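# Hang the picture frame level on the screw

## Task

Get the picture frame resting on the screw with no support, sitting level. It must rest on the screw's shank (not its head), at the frame's balance point. The display board is free-standing and has to remain upright on its own when you finish.

## Robot and tools

Robot: two arms, left_arm and right_arm. Base poses in the scene frame are left_arm (+0.003, +0.236, +0.049) m and right_arm (+0.012, -0.304, +0.049) m, both nearly unrotated. A camera stand sits behind them. Objects may get an occasional small nudge from outside.

Frame: a single scene frame. Its origin is at table-top height, halfway between the nominal bases. +x points out over the table, +z points up, and left_arm is on the +y side. Arm names do not match image sides. On each gripper the fingers point along its own +z axis and close along its own y axis. end_effector_position is the spot between the finger pads, about 5 mm short of the tips. Reported poses can be off by a few centimetres, more at long reach.

execute_actions(actions, cameras):
- "actions" holds at most one item.
- An empty list only looks: it returns the state plus all camera pictures.
- An action item is {"rows": [...], "steps": n}. It may have up to 15 rows and up to 15 steps of 1/30 s each (default 15, minimum 5). Each row covers one step, and the last row repeats if there are fewer rows than steps.
- A wait item is {"steps": n}, up to 300.
- Every row has 16 numbers: first left_arm x, y, z, qw, qx, qy, qz, opening, then the same eight for right_arm. Both arms are always included.
- x, y, z are an absolute goal position in metres. qw, qx, qy, qz are an absolute goal orientation, w first. Both are in the scene frame.
- opening runs from -1 (closed) to +1 (fully open, 0.070 m). Closing from full open takes about 1 s.
- The call is refused, and nothing is sent, if any goal lies more than 0.6 m from that arm's last reported position along any gripper axis.
- To hold an arm still, resend its earlier pose and quaternion unchanged every time; do not copy the drifted reading.
- "cameras" takes a list of names, ["all"] or []. Pictures come only if asked for or with an empty list. An unknown name invalidates the call.

move(target, speed, blend, grip_force, blocking, cameras):
- target is one 16-number row (same layout and absolute scene-frame poses), or a list of up to 15 such rows visited in order. There is no distance limit.
- Grippers travel in straight lines and all finish together, taking 0.5 s to 10 s. Paths are cut off at 10 s.
- speed: m/s, 0.002 to 2.2, default 0.25. One value, or one per leg. Turning is capped at twice this in rad/s.
- blend: metres of corner rounding at intermediate rows. 0 (the default) stops at each row.
- grip_force: newtons per pad, 5 to 20. One value, or one per arm. It stays in effect until changed.
- blocking=false returns after about 0.5 s while the motion continues.
- A changed opening in a later row is applied on arrival there, with all arms paused.
- The result adds a "move:" line giving the ending (done, off_target, moving, held, fault) and limits (paced = pose was clipped; held = steps were withheld).
- done means within 3 mm and 2 degrees of the goal. Neither done nor off_target says anything about contact.
- Paths ignore obstacles and the other arm. Faster moves lag and overshoot more, especially with the arm stretched.
- Steer around an arm's own base; passing close to it can flip the shoulder.

wait(seconds): 0 to 10 s with no new command. It returns early if a running move ends.

stop(): brakes the current move. Braking needs room to stop; the fingers keep moving.

zoom_image(camera, region): camera is one of cam_head_left, cam_head_right, cam_left_wrist, cam_right_wrist (each 896x504). region is [x0, y0, x1, y1] in pixels from the top-left corner, at most 504 by 504. It only works on the newest image from that camera.

finished_scene(scene): give the current scene's number. This ends the scene for good, and the goal must then hold without the robot.

Results: each arm's end_effector_position, end_effector_quat_wxyz, grip_measured (same scale as opening), Joint positions (the last value is the finger gap in metres), joint torques (these include gravity and are noisy), and Hand target (the pose currently being driven toward). Warning lines are MOTOR HOT, TORQUE FAULT and OVER-TEMPERATURE FAULT.

Control notes:
- Per step, commanded orientation is clipped to 32 degrees from the measured one. Position takes priority when both cannot be reached.
- Joint ranges (rad): waist ±2.618, shoulder 0 to 3.14, elbow -2.967 to 0, forearm roll ±1.745, wrist pitch ±1.22, wrist roll ±2.094.
- Gripping: when the pads first touch, command an opening about 0.05 below the grip_measured reading to get full force; use less below it for a lighter hold.
- Each action's last 5 steps and your thinking time run before the next command.

Avoid:
- Letting the frame or anything else drop, or leaving anything off the table.
- Knocking the loose board over.
- Releasing parts that are still moving.
- Fast contacts, or goals set far past a contact, both of which press hard.
- Arm-to-arm hits or closing one gripper on the other's fingers.
- Contact torque reaching the joint limits: 21.6 N m for waist, shoulder and elbow, 7.52 N m for the wrist joints (whose motors give only about 4 N m). That stops the arm for 10 s.
- Long stretched or loaded holds. At 65 °C a warning appears; at 80 °C the arm goes limp.

Each tool is called after "Emit:" by a JSON object that holds its "method" and its "body".

## Session

Emit:
{"method": "execute_actions", "body": {"actions": []}}

Scene clock: 0.00 s of 4500.00 s.
left_arm: end_effector_position=(+0.3510, +0.5999, +0.2155) grip_measured=+0.59 end_effector_quat_wxyz=(+0.247, -0.380, +0.744, +0.491) | right_arm: end_effector_position=(+0.3748, -0.3621, +0.2306) grip_measured=+0.98 end_effector_quat_wxyz=(+0.266, -0.127, +0.954, +0.046)
Joint positions: left_arm=[0.435 2.012 -1.399 1.391 1.016 -1.325 0.056] | right_arm=[-0.326 1.505 -1.187 0.405 0.93 -0.792 0.069]
Joint torques (N m): no reading
Motor temperatures (°C): left_arm=[31 31 32 33 36 30] | right_arm=[30 30 33 35 39 32]
Hand target: left_arm +0.3510, +0.5999, +0.2155; +0.247, -0.380, +0.744, +0.491 | right_arm +0.3748, -0.3621, +0.2306; +0.266, -0.127, +0.954, +0.046

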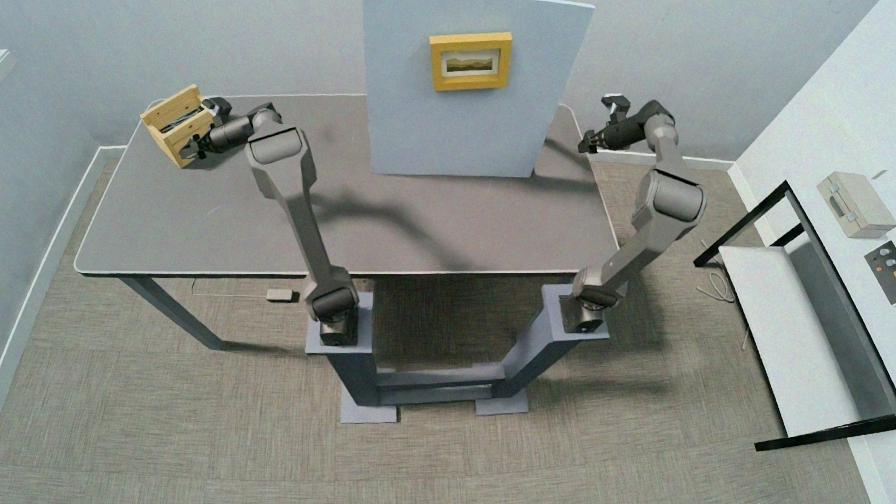

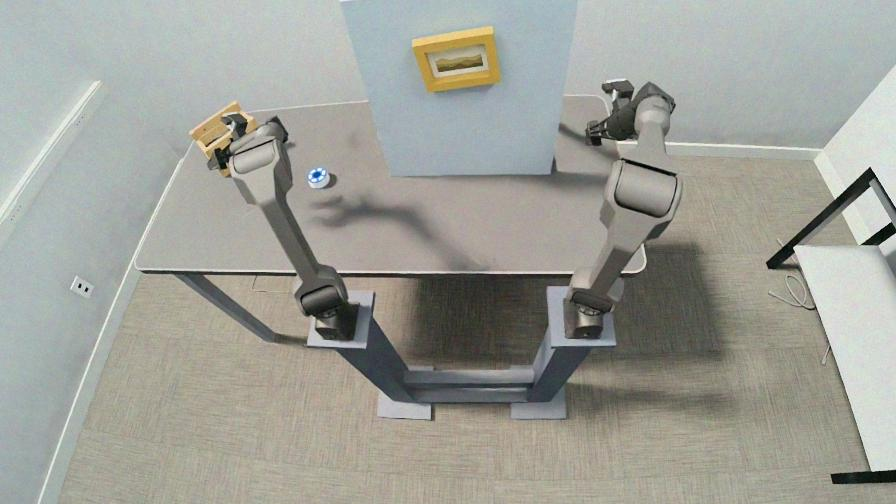

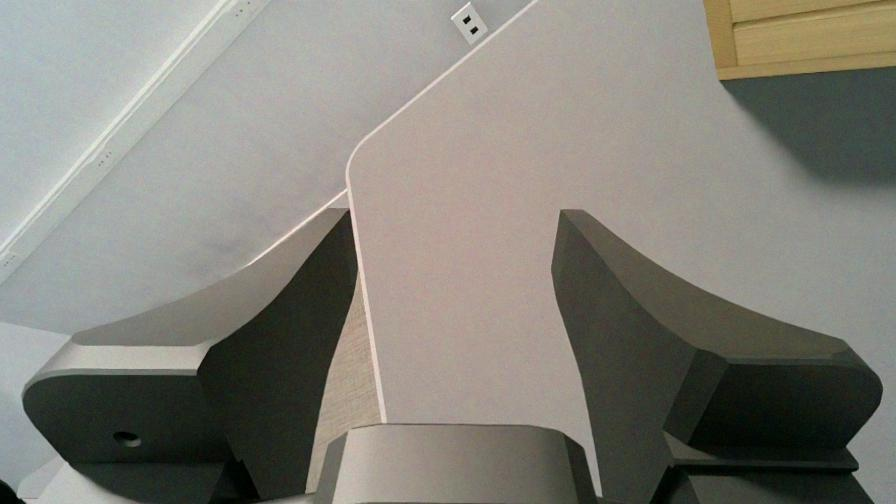

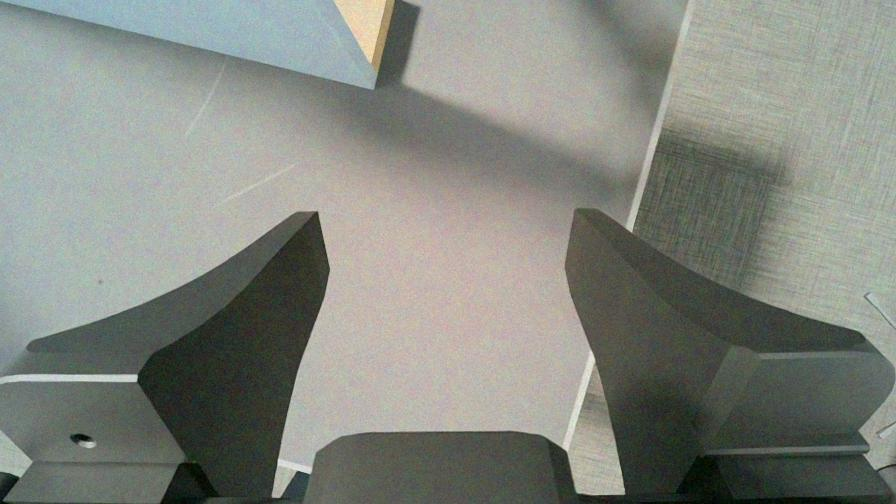

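Emit:
{"method": "zoom_image", "body": {"camera": "cam_head_left", "region": [350, 0, 610, 190]}}

Emit:
{"method": "zoom_image", "body": {"camera": "cam_head_right", "region": [330, 0, 590, 190]}}

Emit:
{"method": "zoom_image", "body": {"camera": "cam_head_right", "region": [400, 15, 520, 105]}}

Emit:
{"method": "zoom_image", "body": {"camera": "cam_head_left", "region": [410, 15, 530, 105]}}

Scaled by 1.938 from the camera's 896x504 image, which has a finer 1280x720 frame.

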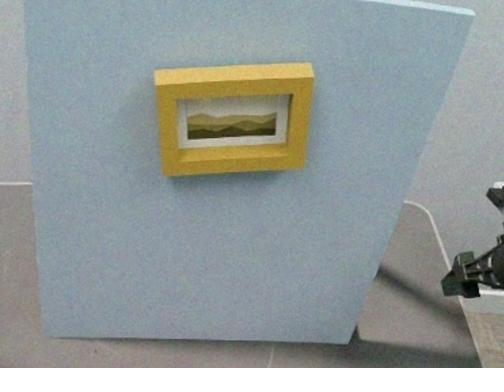

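Scaled by 1.938 from the camera's 896x504 image, which has a finer 1280x720 frame.

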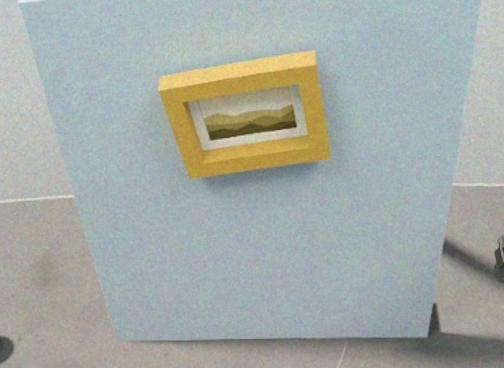

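Scaled by 4.200 from the camera's 896x504 image, which has a finer 1280x720 frame.

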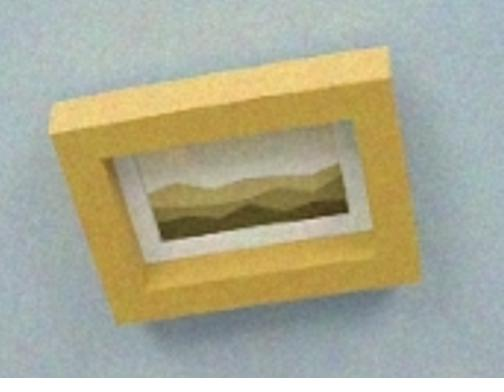

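Scaled by 4.200 from the camera's 896x504 image, which has a finer 1280x720 frame.

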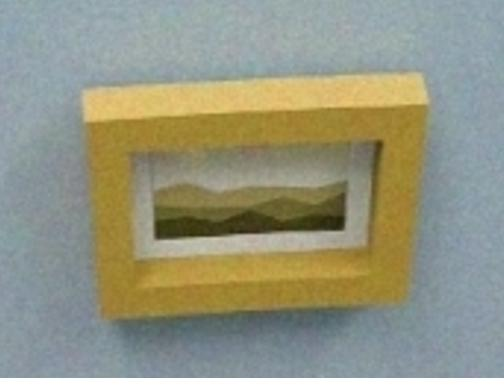

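Emit:
{"method": "move", "body": {"target": [0.3510,0.5999,0.2155,0.247,-0.380,0.744,0.491,0.59,0.338,-0.233,0.405,0.794,-0.206,0.3956,0.4132,0.0], "cameras": ["cam_right_wrist","cam_head_left"], "speed": 0.25}}

Scene clock: 16.57 s of 4500.00 s.
left_arm: end_effector_position=(+0.3508, +0.6000, +0.2155) grip_measured=+0.59 end_effector_quat_wxyz=(+0.247, -0.380, +0.744, +0.491) | right_arm: end_effector_position=(+0.3379, -0.2327, +0.4055) grip_measured=+0.00 end_effector_quat_wxyz=(+0.667, -0.221, +0.651, +0.288)
Joint positions: left_arm=[0.435 2.013 -1.399 1.391 1.018 -1.325 0.056] | right_arm=[-0.421 1.199 -0.803 1.75 1.216 -1.842 0.035]
Joint torques (N m): left_arm=[-0.66 -7.67 -3.09 0.5 0.53 -0.11] | right_arm=[-0.17 -2.93 -3.79 1 0.23 -0.12]
Hand target: left_arm +0.3510, +0.5999, +0.2155; +0.247, -0.380, +0.744, +0.491 | right_arm +0.3380, -0.2328, +0.4052; +0.666, -0.220, +0.652, +0.288
Off the commanded pose: left_arm 0.000 m, 0 deg | right_arm 0.001 m, 36 deg; orientation clipped.
joint sent to its limit (right arm) — joint 4 (forearm roll), upper limit; joint 5 (wrist pitch), upper limit.
Kept back: nothing.
move: off_target (right_arm); limits=paced
camera_calibration:
cam_right_wrist: T_world_to_cam=[[0.662738, -0.739306, -0.119188, -0.346944], [-0.487903, -0.305551, -0.817673, 0.419076], [0.568092, 0.600055, -0.56321, 0.294377], [0, 0, 0, 1]] pos_world=[0.267168, -0.30509, 0.467112]
Images, in order (width x height): cam_head_left 896x504, cam_right_wrist 896x504.

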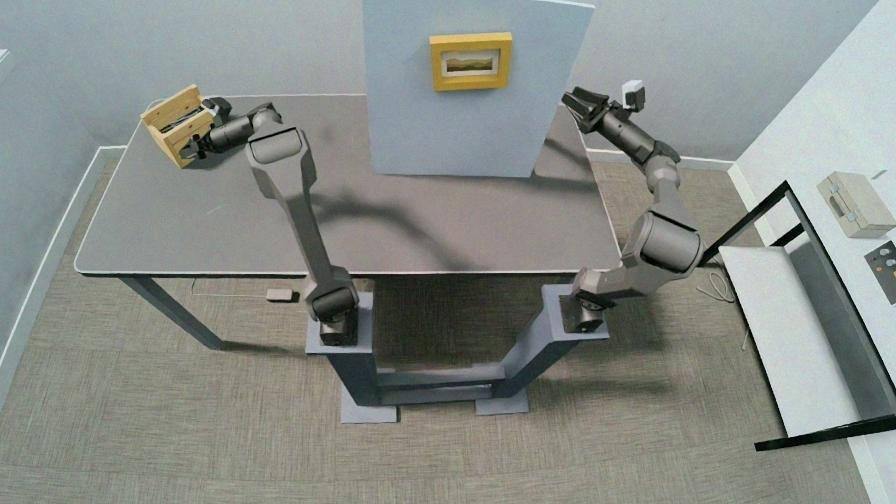

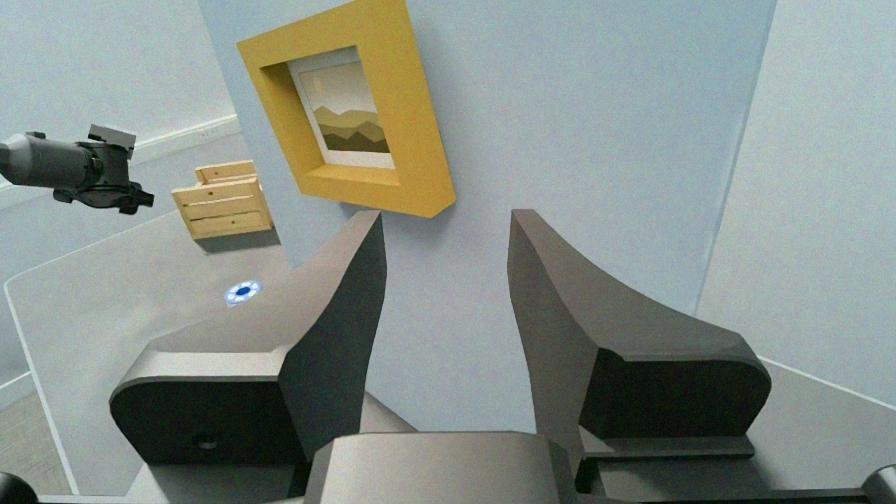

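Emit:
{"method": "zoom_image", "body": {"camera": "cam_right_wrist", "region": [220, 0, 470, 230]}}

Scaled by 2.016 from the camera's 896x504 image, which has a finer 1280x720 frame.

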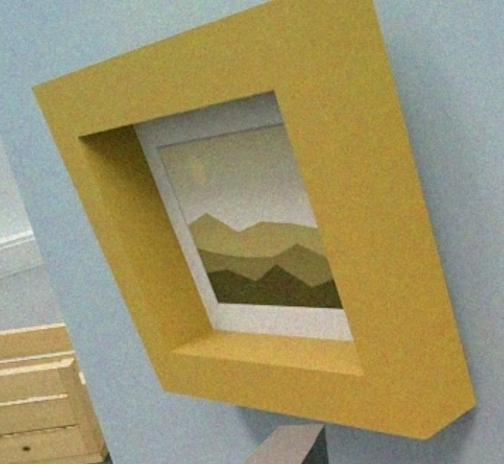

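Emit:
{"method": "move", "body": {"target": [0.3510,0.5999,0.2155,0.247,-0.380,0.744,0.491,0.59,0.40,-0.253,0.40,0.3536,0.3536,0.6124,0.6124,0.0], "cameras": ["cam_right_wrist","cam_head_right"], "speed": 0.3}}

Scene clock: 20.37 s of 4500.00 s.
left_arm: end_effector_position=(+0.3508, +0.6000, +0.2155) grip_measured=+0.59 end_effector_quat_wxyz=(+0.247, -0.380, +0.744, +0.491) | right_arm: end_effector_position=(+0.4000, -0.2533, +0.4001) grip_measured=+0.00 end_effector_quat_wxyz=(+0.342, +0.357, +0.627, +0.602)
Joint positions: left_arm=[0.435 2.013 -1.399 1.391 1.018 -1.325 0.056] | right_arm=[-0.281 1.292 -0.94 1.75 0.858 -0.316 0.035]
Joint torques (N m): left_arm=[-0.69 -7.71 -3.19 0.5 0.53 -0.07] | right_arm=[0.48 -3.5 -4.58 0.65 0.23 -0.22]
Hand target: left_arm +0.3510, +0.5999, +0.2155; +0.247, -0.380, +0.744, +0.491 | right_arm +0.3999, -0.2531, +0.4002; +0.342, +0.357, +0.627, +0.602
Off the commanded pose: left_arm 0.000 m, 0 deg | right_arm 0.000 m, 2 deg.
joint sent to its limit (right arm) — joint 4 (forearm roll), upper limit.
Kept back: nothing.
move: done
camera_calibration:
cam_right_wrist: T_world_to_cam=[[-0.0640191, 0.00789642, -0.997917, 0.427528], [-0.926889, 0.370114, 0.0623911, 0.433292], [0.369835, 0.928953, -0.0163752, 0.212158], [0, 0, 0, 1]] pos_world=[0.35052, -0.360828, 0.403079]
Images, in order (width x height): cam_head_right 896x504, cam_right_wrist 896x504.

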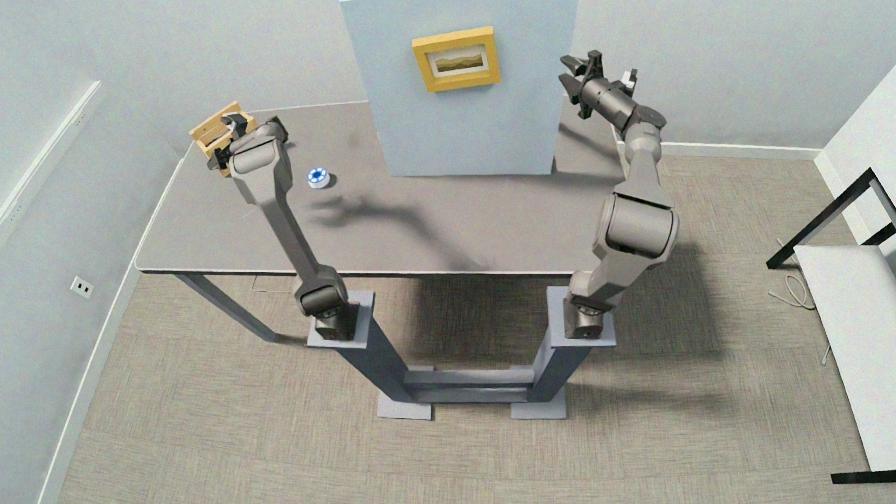

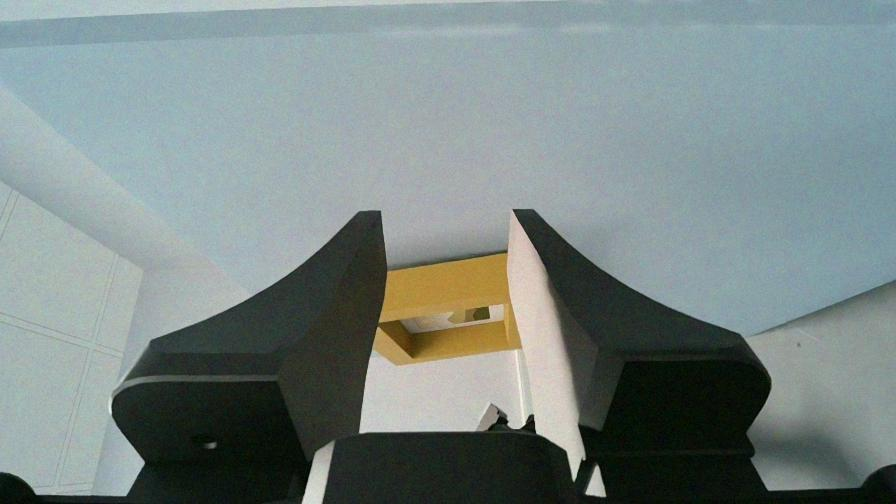

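Emit:
{"method": "zoom_image", "body": {"camera": "cam_right_wrist", "region": [370, 220, 540, 380]}}

Scaled by 2.965 from the camera's 896x504 image, which has a finer 1280x720 frame.

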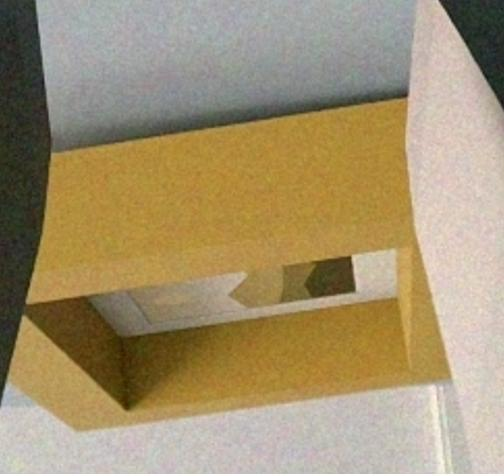

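Emit:
{"method": "move", "body": {"target": [0.3510,0.5999,0.2155,0.247,-0.380,0.744,0.491,0.59,0.415,-0.253,0.40,0.342,0.357,0.627,0.602,1.0], "cameras": ["cam_right_wrist"]}}

Emit:
{"method": "zoom_image", "body": {"camera": "cam_right_wrist", "region": [350, 220, 550, 380]}}

Scene clock: 21.40 s of 4500.00 s.
left_arm: end_effector_position=(+0.3508, +0.6000, +0.2155) grip_measured=+0.59 end_effector_quat_wxyz=(+0.247, -0.380, +0.744, +0.491) | right_arm: end_effector_position=(+0.4150, -0.2532, +0.4002) grip_measured=+0.98 end_effector_quat_wxyz=(+0.340, +0.357, +0.629, +0.600)
Joint positions: left_arm=[0.435 2.013 -1.399 1.391 1.018 -1.325 0.056] | right_arm=[-0.263 1.344 -0.991 1.75 0.841 -0.316 0.069]
Joint torques (N m): left_arm=[-0.68 -7.68 -3.17 0.52 0.5 -0.1] | right_arm=[0.52 -3.87 -4.41 0.73 0.14 0.02]
Hand target: left_arm +0.3510, +0.5999, +0.2155; +0.247, -0.380, +0.744, +0.491 | right_arm +0.4150, -0.2531, +0.4001; +0.340, +0.357, +0.629, +0.600
Off the commanded pose: left_arm 0.000 m, 0 deg | right_arm 0.000 m, 0 deg.
joint sent to its limit (right arm) — joint 4 (forearm roll), upper limit.
Kept back: nothing.
move: done
camera_calibration:
cam_right_wrist: T_world_to_cam=[[-0.0693134, 0.0047028, -0.997584, 0.429837], [-0.927568, 0.367748, 0.0661822, 0.445228], [0.36717, 0.929914, -0.0211277, 0.209884], [0, 0, 0, 1]] pos_world=[0.365709, -0.360928, 0.403766]
Images, in order (width x height): cam_right_wrist 896x504.

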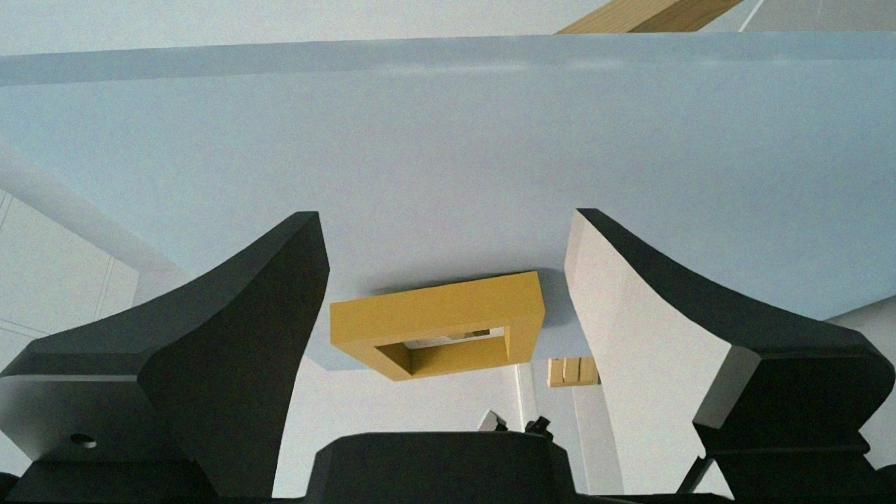

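Scaled by 2.520 from the camera's 896x504 image, which has a finer 1280x720 frame.

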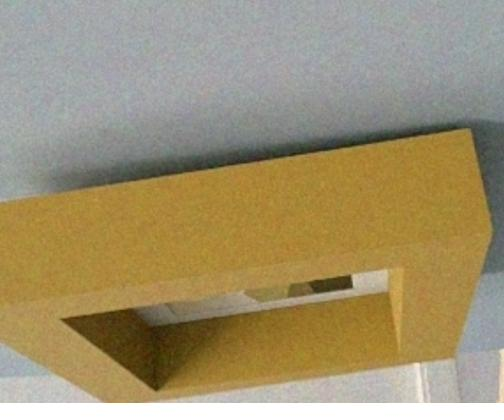

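Emit:
{"method": "zoom_image", "body": {"camera": "cam_right_wrist", "region": [300, 250, 420, 400]}}

Emit:
{"method": "zoom_image", "body": {"camera": "cam_right_wrist", "region": [490, 250, 610, 400]}}

Scaled by 3.360 from the camera's 896x504 image, which has a finer 1280x720 frame.

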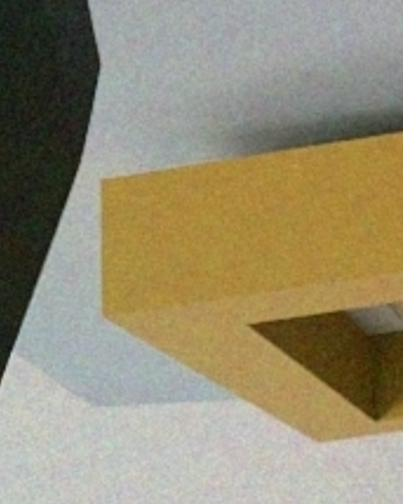

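Scaled by 3.360 from the camera's 896x504 image, which has a finer 1280x720 frame.

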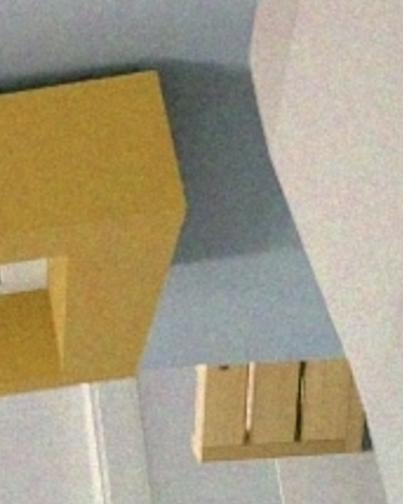

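Emit:
{"method": "move", "body": {"target": [[0.3510,0.5999,0.2155,0.247,-0.380,0.744,0.491,0.59,0.36,-0.22,0.41,0.5,0.27,0.68,0.42,0.0],[0.3510,0.5999,0.2155,0.247,-0.380,0.744,0.491,0.59,0.36,-0.117,0.43,0.7071,0,0.7071,0,0.0]], "blend": [0.04,0], "cameras": ["cam_right_wrist","cam_head_left","cam_head_right"], "speed": 0.3}}

Emit:
{"method": "zoom_image", "body": {"camera": "cam_right_wrist", "region": [200, 0, 700, 300]}}

Scene clock: 30.13 s of 4500.00 s.
left_arm: end_effector_position=(+0.3508, +0.6000, +0.2155) grip_measured=+0.59 end_effector_quat_wxyz=(+0.247, -0.380, +0.744, +0.491) | right_arm: end_effector_position=(+0.3601, -0.1167, +0.4298) grip_measured=+0.00 end_effector_quat_wxyz=(+0.707, -0.001, +0.707, -0.001)
Joint positions: left_arm=[0.435 2.013 -1.399 1.391 1.018 -1.325 0.056] | right_arm=[1.001 1.349 -1.072 1.444 -0.99 -1.344 0.035]
Joint torques (N m): left_arm=[-0.83 -7.88 -3.27 0.5 0.49 -0.06] | right_arm=[-0.49 -4.98 -4.31 -0.92 -0.1 0.26]
Hand target: left_arm +0.3510, +0.5999, +0.2155; +0.247, -0.380, +0.744, +0.491 | right_arm +0.3600, -0.1170, +0.4300; +0.707, +0.000, +0.707, +0.000
Off the commanded pose: left_arm 0.000 m, 0 deg | right_arm 0.000 m, 0 deg.
Kept back: nothing.
move: done
camera_calibration:
cam_right_wrist: T_world_to_cam=[[-0.010008, -0.999265, -0.0370113, -0.0964367], [-0.610035, 0.0354288, -0.791582, 0.557679], [0.792311, 0.014656, -0.609941, 0.096931], [0, 0, 0, 1]] pos_world=[0.262439, -0.117544, 0.497001]
Images, in order (width x height): cam_head_left 896x504, cam_head_right 896x504, cam_right_wrist 896x504.

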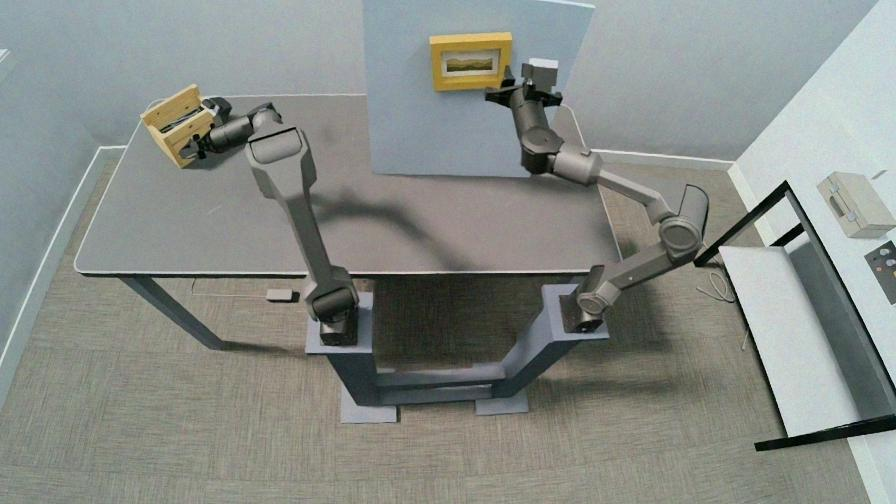

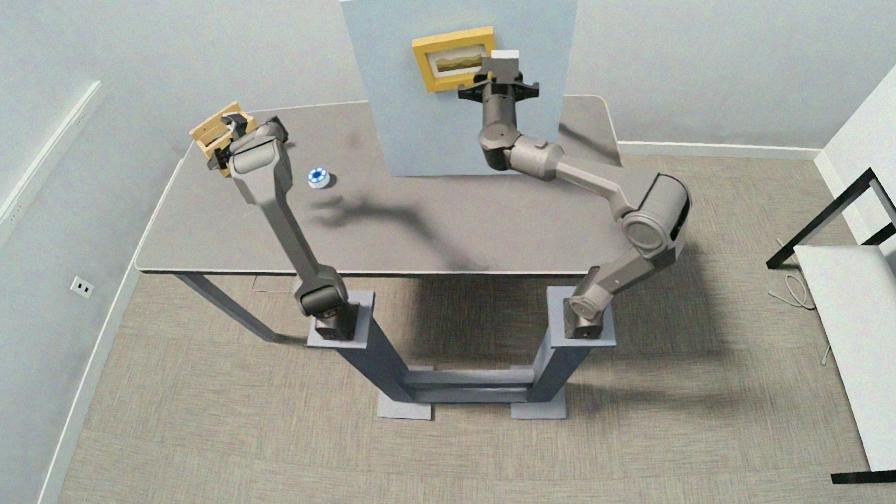

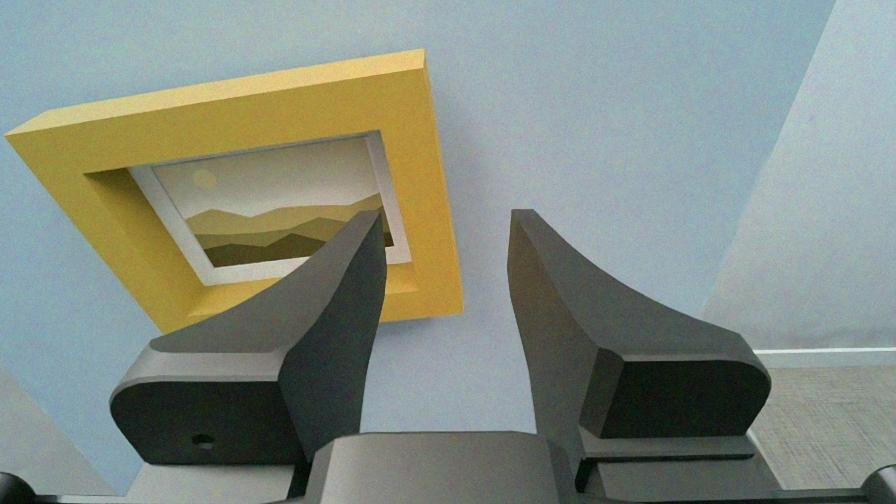

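Scaled by 1.008 from the camera's 896x504 image, which has a finer 1280x720 frame.

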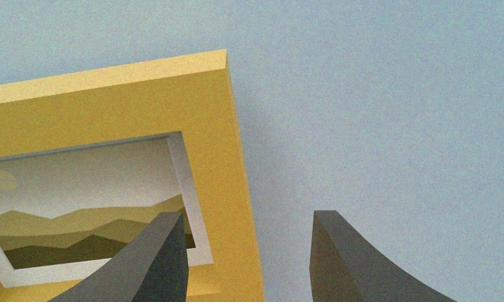

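Emit:
{"method": "move", "body": {"target": [[0.3510,0.5999,0.2155,0.247,-0.380,0.744,0.491,0.59,0.385,-0.107,0.415,0.7071,0,0.7071,0,-0.12],[0.3510,0.5999,0.2155,0.247,-0.380,0.744,0.491,0.59,0.413,-0.107,0.415,0.7071,0,0.7071,0,-0.12]], "cameras": ["cam_right_wrist","cam_head_left","cam_head_right"], "speed": [0.2,0.1]}}

Emit:
{"method": "zoom_image", "body": {"camera": "cam_right_wrist", "region": [200, 0, 600, 300]}}

Emit:
{"method": "zoom_image", "body": {"camera": "cam_head_left", "region": [410, 15, 530, 105]}}

Scene clock: 32.87 s of 4500.00 s.
left_arm: end_effector_position=(+0.3508, +0.6000, +0.2155) grip_measured=+0.59 end_effector_quat_wxyz=(+0.247, -0.380, +0.744, +0.491) | right_arm: end_effector_position=(+0.4135, -0.1068, +0.4150) grip_measured=-0.12 end_effector_quat_wxyz=(+0.707, +0.000, +0.707, +0.000)
Joint positions: left_arm=[0.435 2.013 -1.399 1.391 1.018 -1.325 0.056] | right_arm=[0.856 1.5 -1.162 1.348 -0.86 -1.237 0.031]
Joint torques (N m): left_arm=[-0.8 -7.77 -3.13 0.49 0.51 -0.04] | right_arm=[0.7 -6.33 -3.67 -0.8 -0.4 0.13]
Hand target: left_arm +0.3510, +0.5999, +0.2155; +0.247, -0.380, +0.744, +0.491 | right_arm +0.4130, -0.1070, +0.4150; +0.707, +0.000, +0.707, +0.000
Off the commanded pose: left_arm 0.000 m, 0 deg | right_arm 0.000 m, 0 deg.
Kept back: nothing.
move: done
camera_calibration:
cam_right_wrist: T_world_to_cam=[[-0.00996082, -0.999222, -0.0381474, -0.0861168], [-0.610149, 0.0362977, -0.791454, 0.578259], [0.792224, 0.0153921, -0.610037, 0.0456038], [0, 0, 0, 1]] pos_world=[0.315838, -0.107741, 0.482201]
Images, in order (width x height): cam_head_left 896x504, cam_head_right 896x504, cam_right_wrist 896x504.

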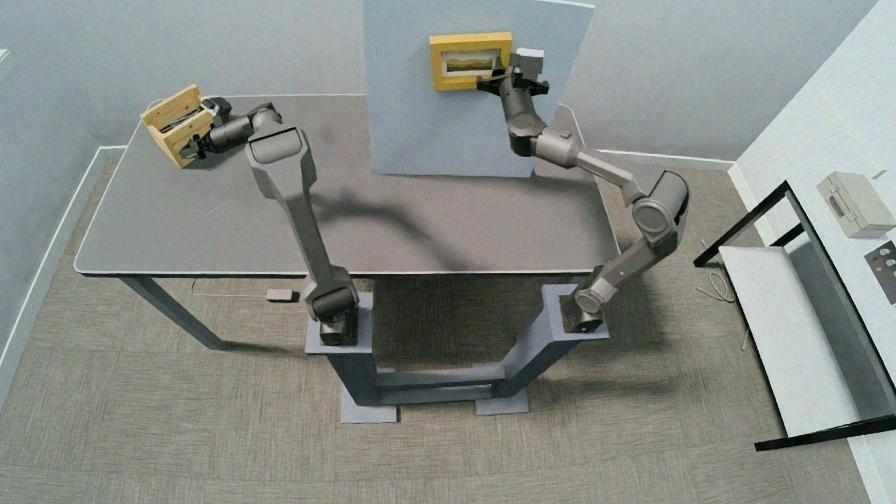

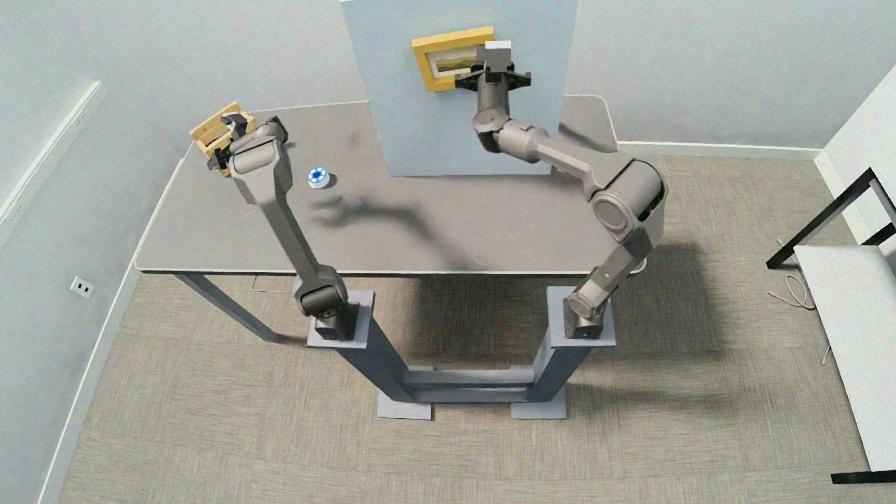

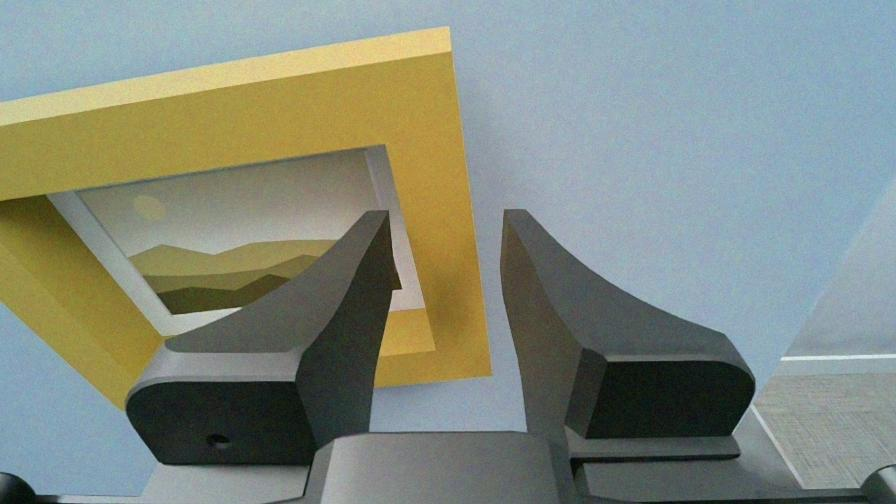

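Scaled by 1.260 from the camera's 896x504 image, which has a finer 1280x720 frame.

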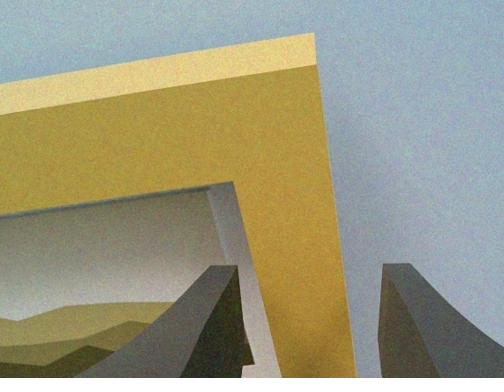

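Scaled by 4.200 from the camera's 896x504 image, which has a finer 1280x720 frame.

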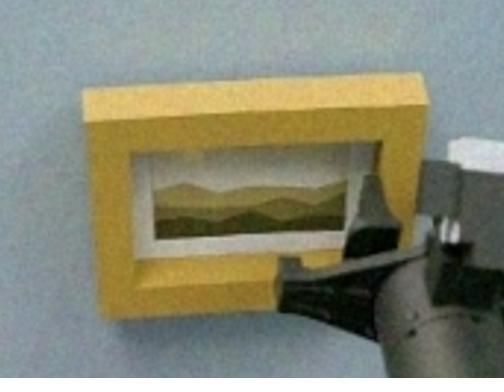

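Emit:
{"method": "move", "body": {"target": [[0.3510,0.5999,0.2155,0.247,-0.380,0.744,0.491,0.59,0.413,-0.1037,0.415,0.7071,0,0.7071,0,-0.12],[0.3510,0.5999,0.2155,0.247,-0.380,0.744,0.491,0.59,0.427,-0.1037,0.415,0.7071,0,0.7071,0,-0.12]], "cameras": ["cam_right_wrist","cam_head_left","cam_head_right"], "speed": [0.1,0.05]}}

Emit:
{"method": "zoom_image", "body": {"camera": "cam_right_wrist", "region": [350, 100, 550, 300]}}

Emit:
{"method": "zoom_image", "body": {"camera": "cam_head_left", "region": [410, 15, 530, 105]}}

Emit:
{"method": "zoom_image", "body": {"camera": "cam_head_right", "region": [400, 15, 520, 105]}}

Scene clock: 35.17 s of 4500.00 s.
left_arm: end_effector_position=(+0.3508, +0.6000, +0.2155) grip_measured=+0.59 end_effector_quat_wxyz=(+0.247, -0.380, +0.744, +0.491) | right_arm: end_effector_position=(+0.4273, -0.1037, +0.4148) grip_measured=-0.12 end_effector_quat_wxyz=(+0.707, +0.000, +0.707, +0.000)
Joint positions: left_arm=[0.435 2.013 -1.399 1.391 1.018 -1.325 0.056] | right_arm=[0.826 1.541 -1.207 1.34 -0.832 -1.234 0.031]
Joint torques (N m): left_arm=[-0.83 -7.85 -3.25 0.52 0.47 -0.01] | right_arm=[0.69 -6.02 -4.1 -0.9 -0.39 0.26]
Hand target: left_arm +0.3510, +0.5999, +0.2155; +0.247, -0.380, +0.744, +0.491 | right_arm +0.4270, -0.1037, +0.4150; +0.707, +0.000, +0.707, +0.000
Off the commanded pose: left_arm 0.000 m, 0 deg | right_arm 0.000 m, 0 deg.
Kept back: nothing.
move: done
camera_calibration:
cam_right_wrist: T_world_to_cam=[[-0.0101961, -0.999202, -0.0386063, -0.0825829], [-0.610714, 0.0367937, -0.790996, 0.586563], [0.791786, 0.0155123, -0.610602, 0.0349132], [0, 0, 0, 1]] pos_world=[0.329737, -0.10464, 0.482099]
Images, in order (width x height): cam_head_left 896x504, cam_head_right 896x504, cam_right_wrist 896x504.

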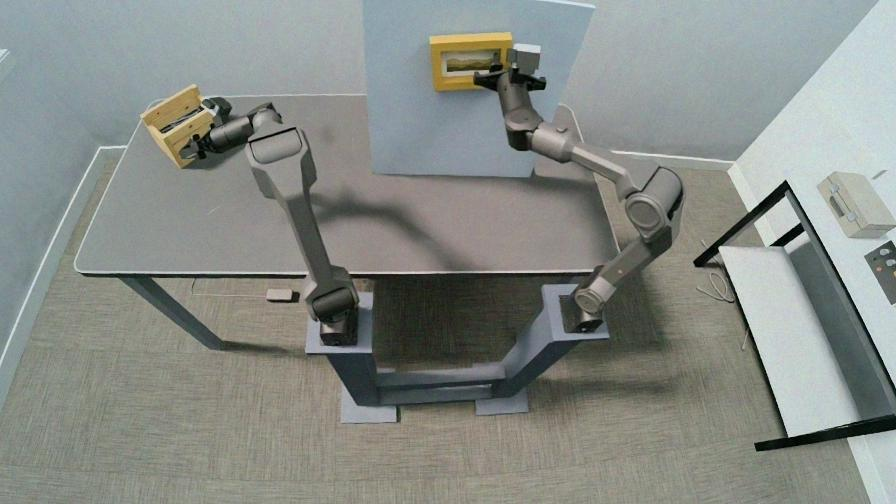

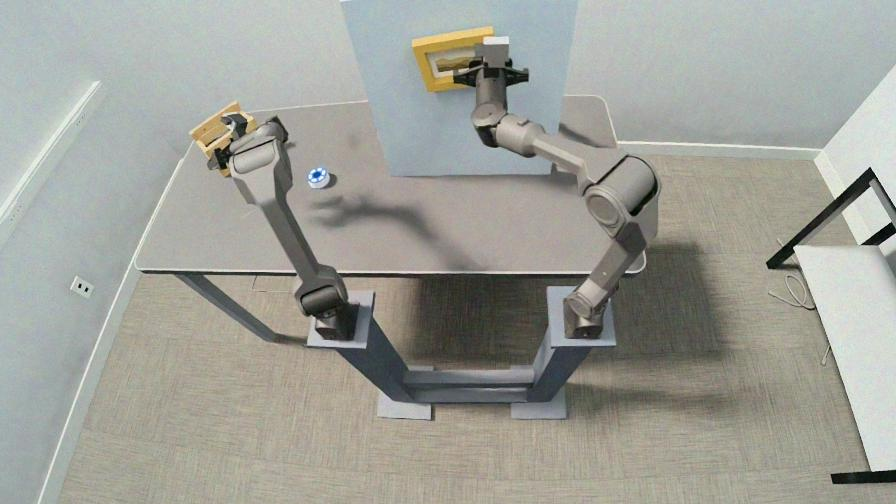

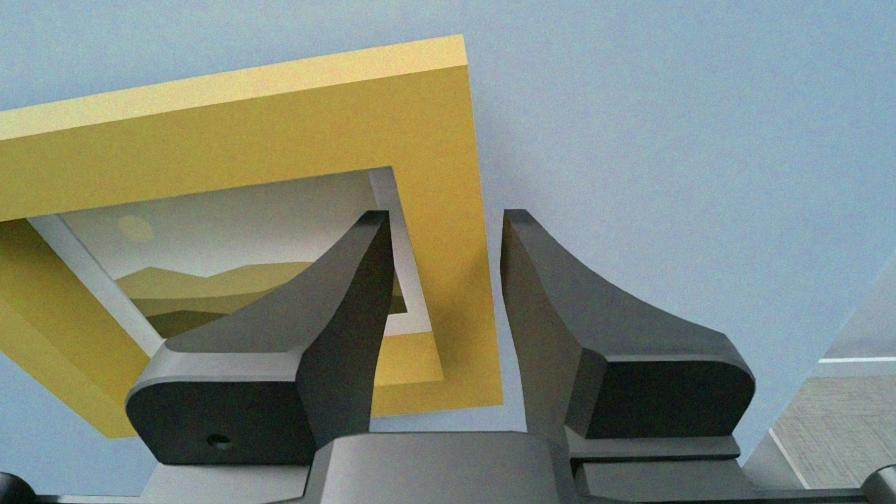

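Scaled by 2.520 from the camera's 896x504 image, which has a finer 1280x720 frame.

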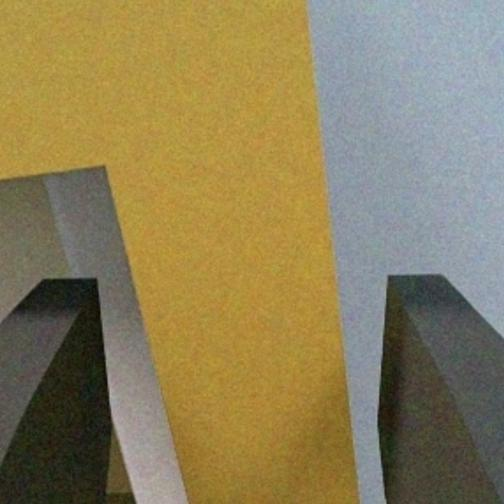

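Scaled by 4.200 from the camera's 896x504 image, which has a finer 1280x720 frame.

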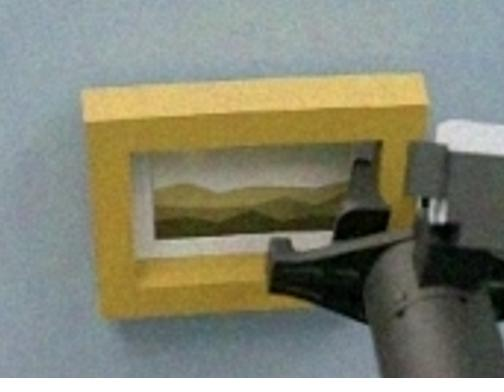

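Scaled by 4.200 from the camera's 896x504 image, which has a finer 1280x720 frame.

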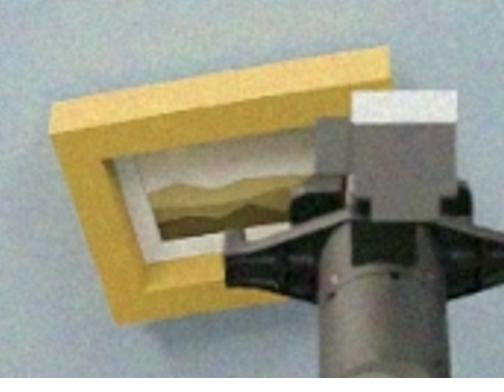

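Emit:
{"method": "move", "body": {"target": [[0.3510,0.5999,0.2155,0.247,-0.380,0.744,0.491,0.59,0.427,-0.1037,0.420,0.7071,0,0.7071,0,-0.12],[0.3510,0.5999,0.2155,0.247,-0.380,0.744,0.491,0.59,0.427,-0.1130,0.420,0.7071,0,0.7071,0,-0.12]], "cameras": ["cam_right_wrist","cam_head_left","cam_head_right"], "speed": [0.05,0.03]}}

Emit:
{"method": "zoom_image", "body": {"camera": "cam_head_left", "region": [410, 15, 530, 105]}}

Emit:
{"method": "zoom_image", "body": {"camera": "cam_head_right", "region": [400, 15, 520, 105]}}

Scene clock: 37.87 s of 4500.00 s.
left_arm: end_effector_position=(+0.3508, +0.6000, +0.2155) grip_measured=+0.59 end_effector_quat_wxyz=(+0.247, -0.380, +0.744, +0.491) | right_arm: end_effector_position=(+0.4270, -0.1125, +0.4199) grip_measured=-0.12 end_effector_quat_wxyz=(+0.707, -0.001, +0.707, +0.000)
Joint positions: left_arm=[0.435 2.013 -1.399 1.391 1.018 -1.325 0.056] | right_arm=[0.804 1.515 -1.198 1.344 -0.805 -1.25 0.031]
Joint torques (N m): left_arm=[-0.8 -7.86 -3.27 0.54 0.48 0] | right_arm=[-2.9 -7.13 -3.31 -0.31 -1.16 0.31]
Hand target: left_arm +0.3510, +0.5999, +0.2155; +0.247, -0.380, +0.744, +0.491 | right_arm +0.4270, -0.1130, +0.4200; +0.707, +0.000, +0.707, +0.000
Off the commanded pose: left_arm 0.000 m, 0 deg | right_arm 0.001 m, 0 deg.
Kept back: nothing.
move: done
camera_calibration:
cam_right_wrist: T_world_to_cam=[[-0.00847996, -0.999257, -0.0376056, -0.0923439], [-0.610263, 0.034963, -0.791427, 0.590518], [0.792154, 0.016238, -0.610106, 0.0380607], [0, 0, 0, 1]] pos_world=[0.329438, -0.11354, 0.487101]
Images, in order (width x height): cam_head_left 896x504, cam_head_right 896x504, cam_right_wrist 896x504.

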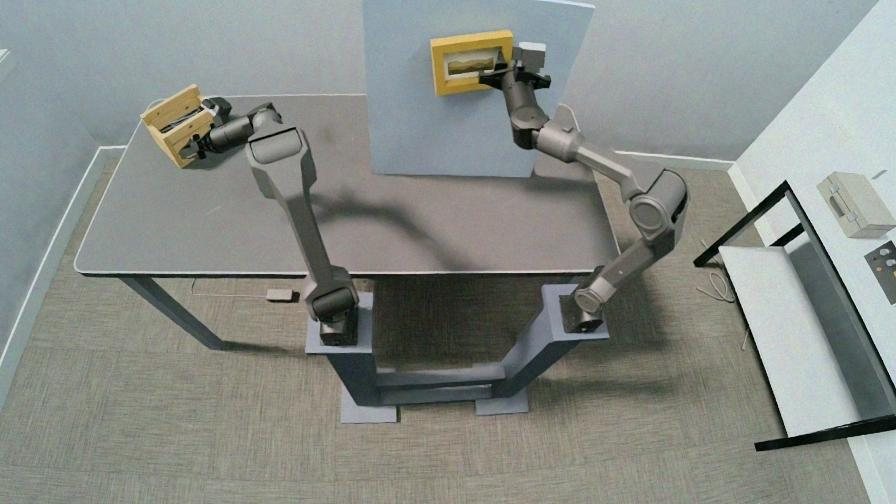

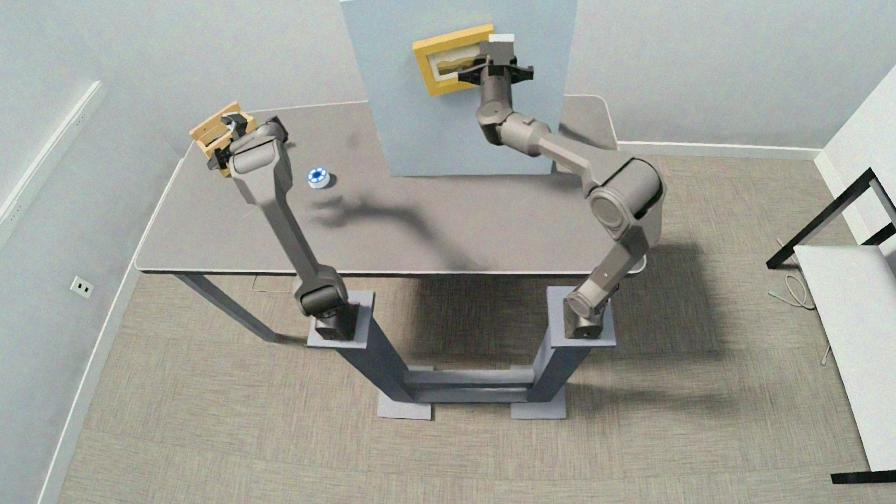

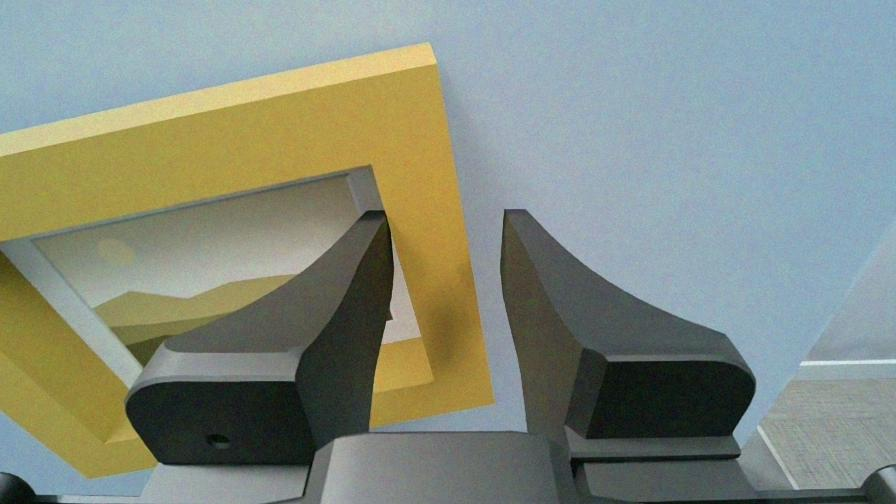

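Scaled by 4.200 from the camera's 896x504 image, which has a finer 1280x720 frame.

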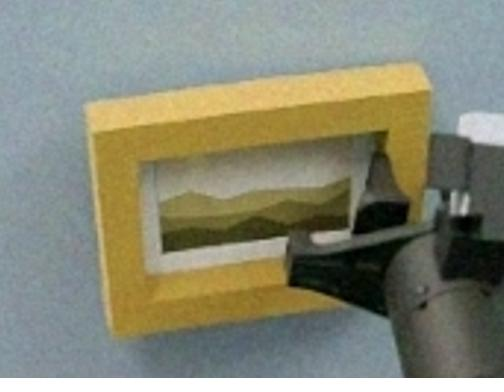

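Scaled by 4.200 from the camera's 896x504 image, which has a finer 1280x720 frame.

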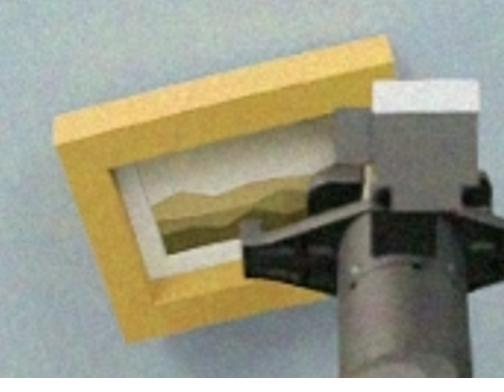

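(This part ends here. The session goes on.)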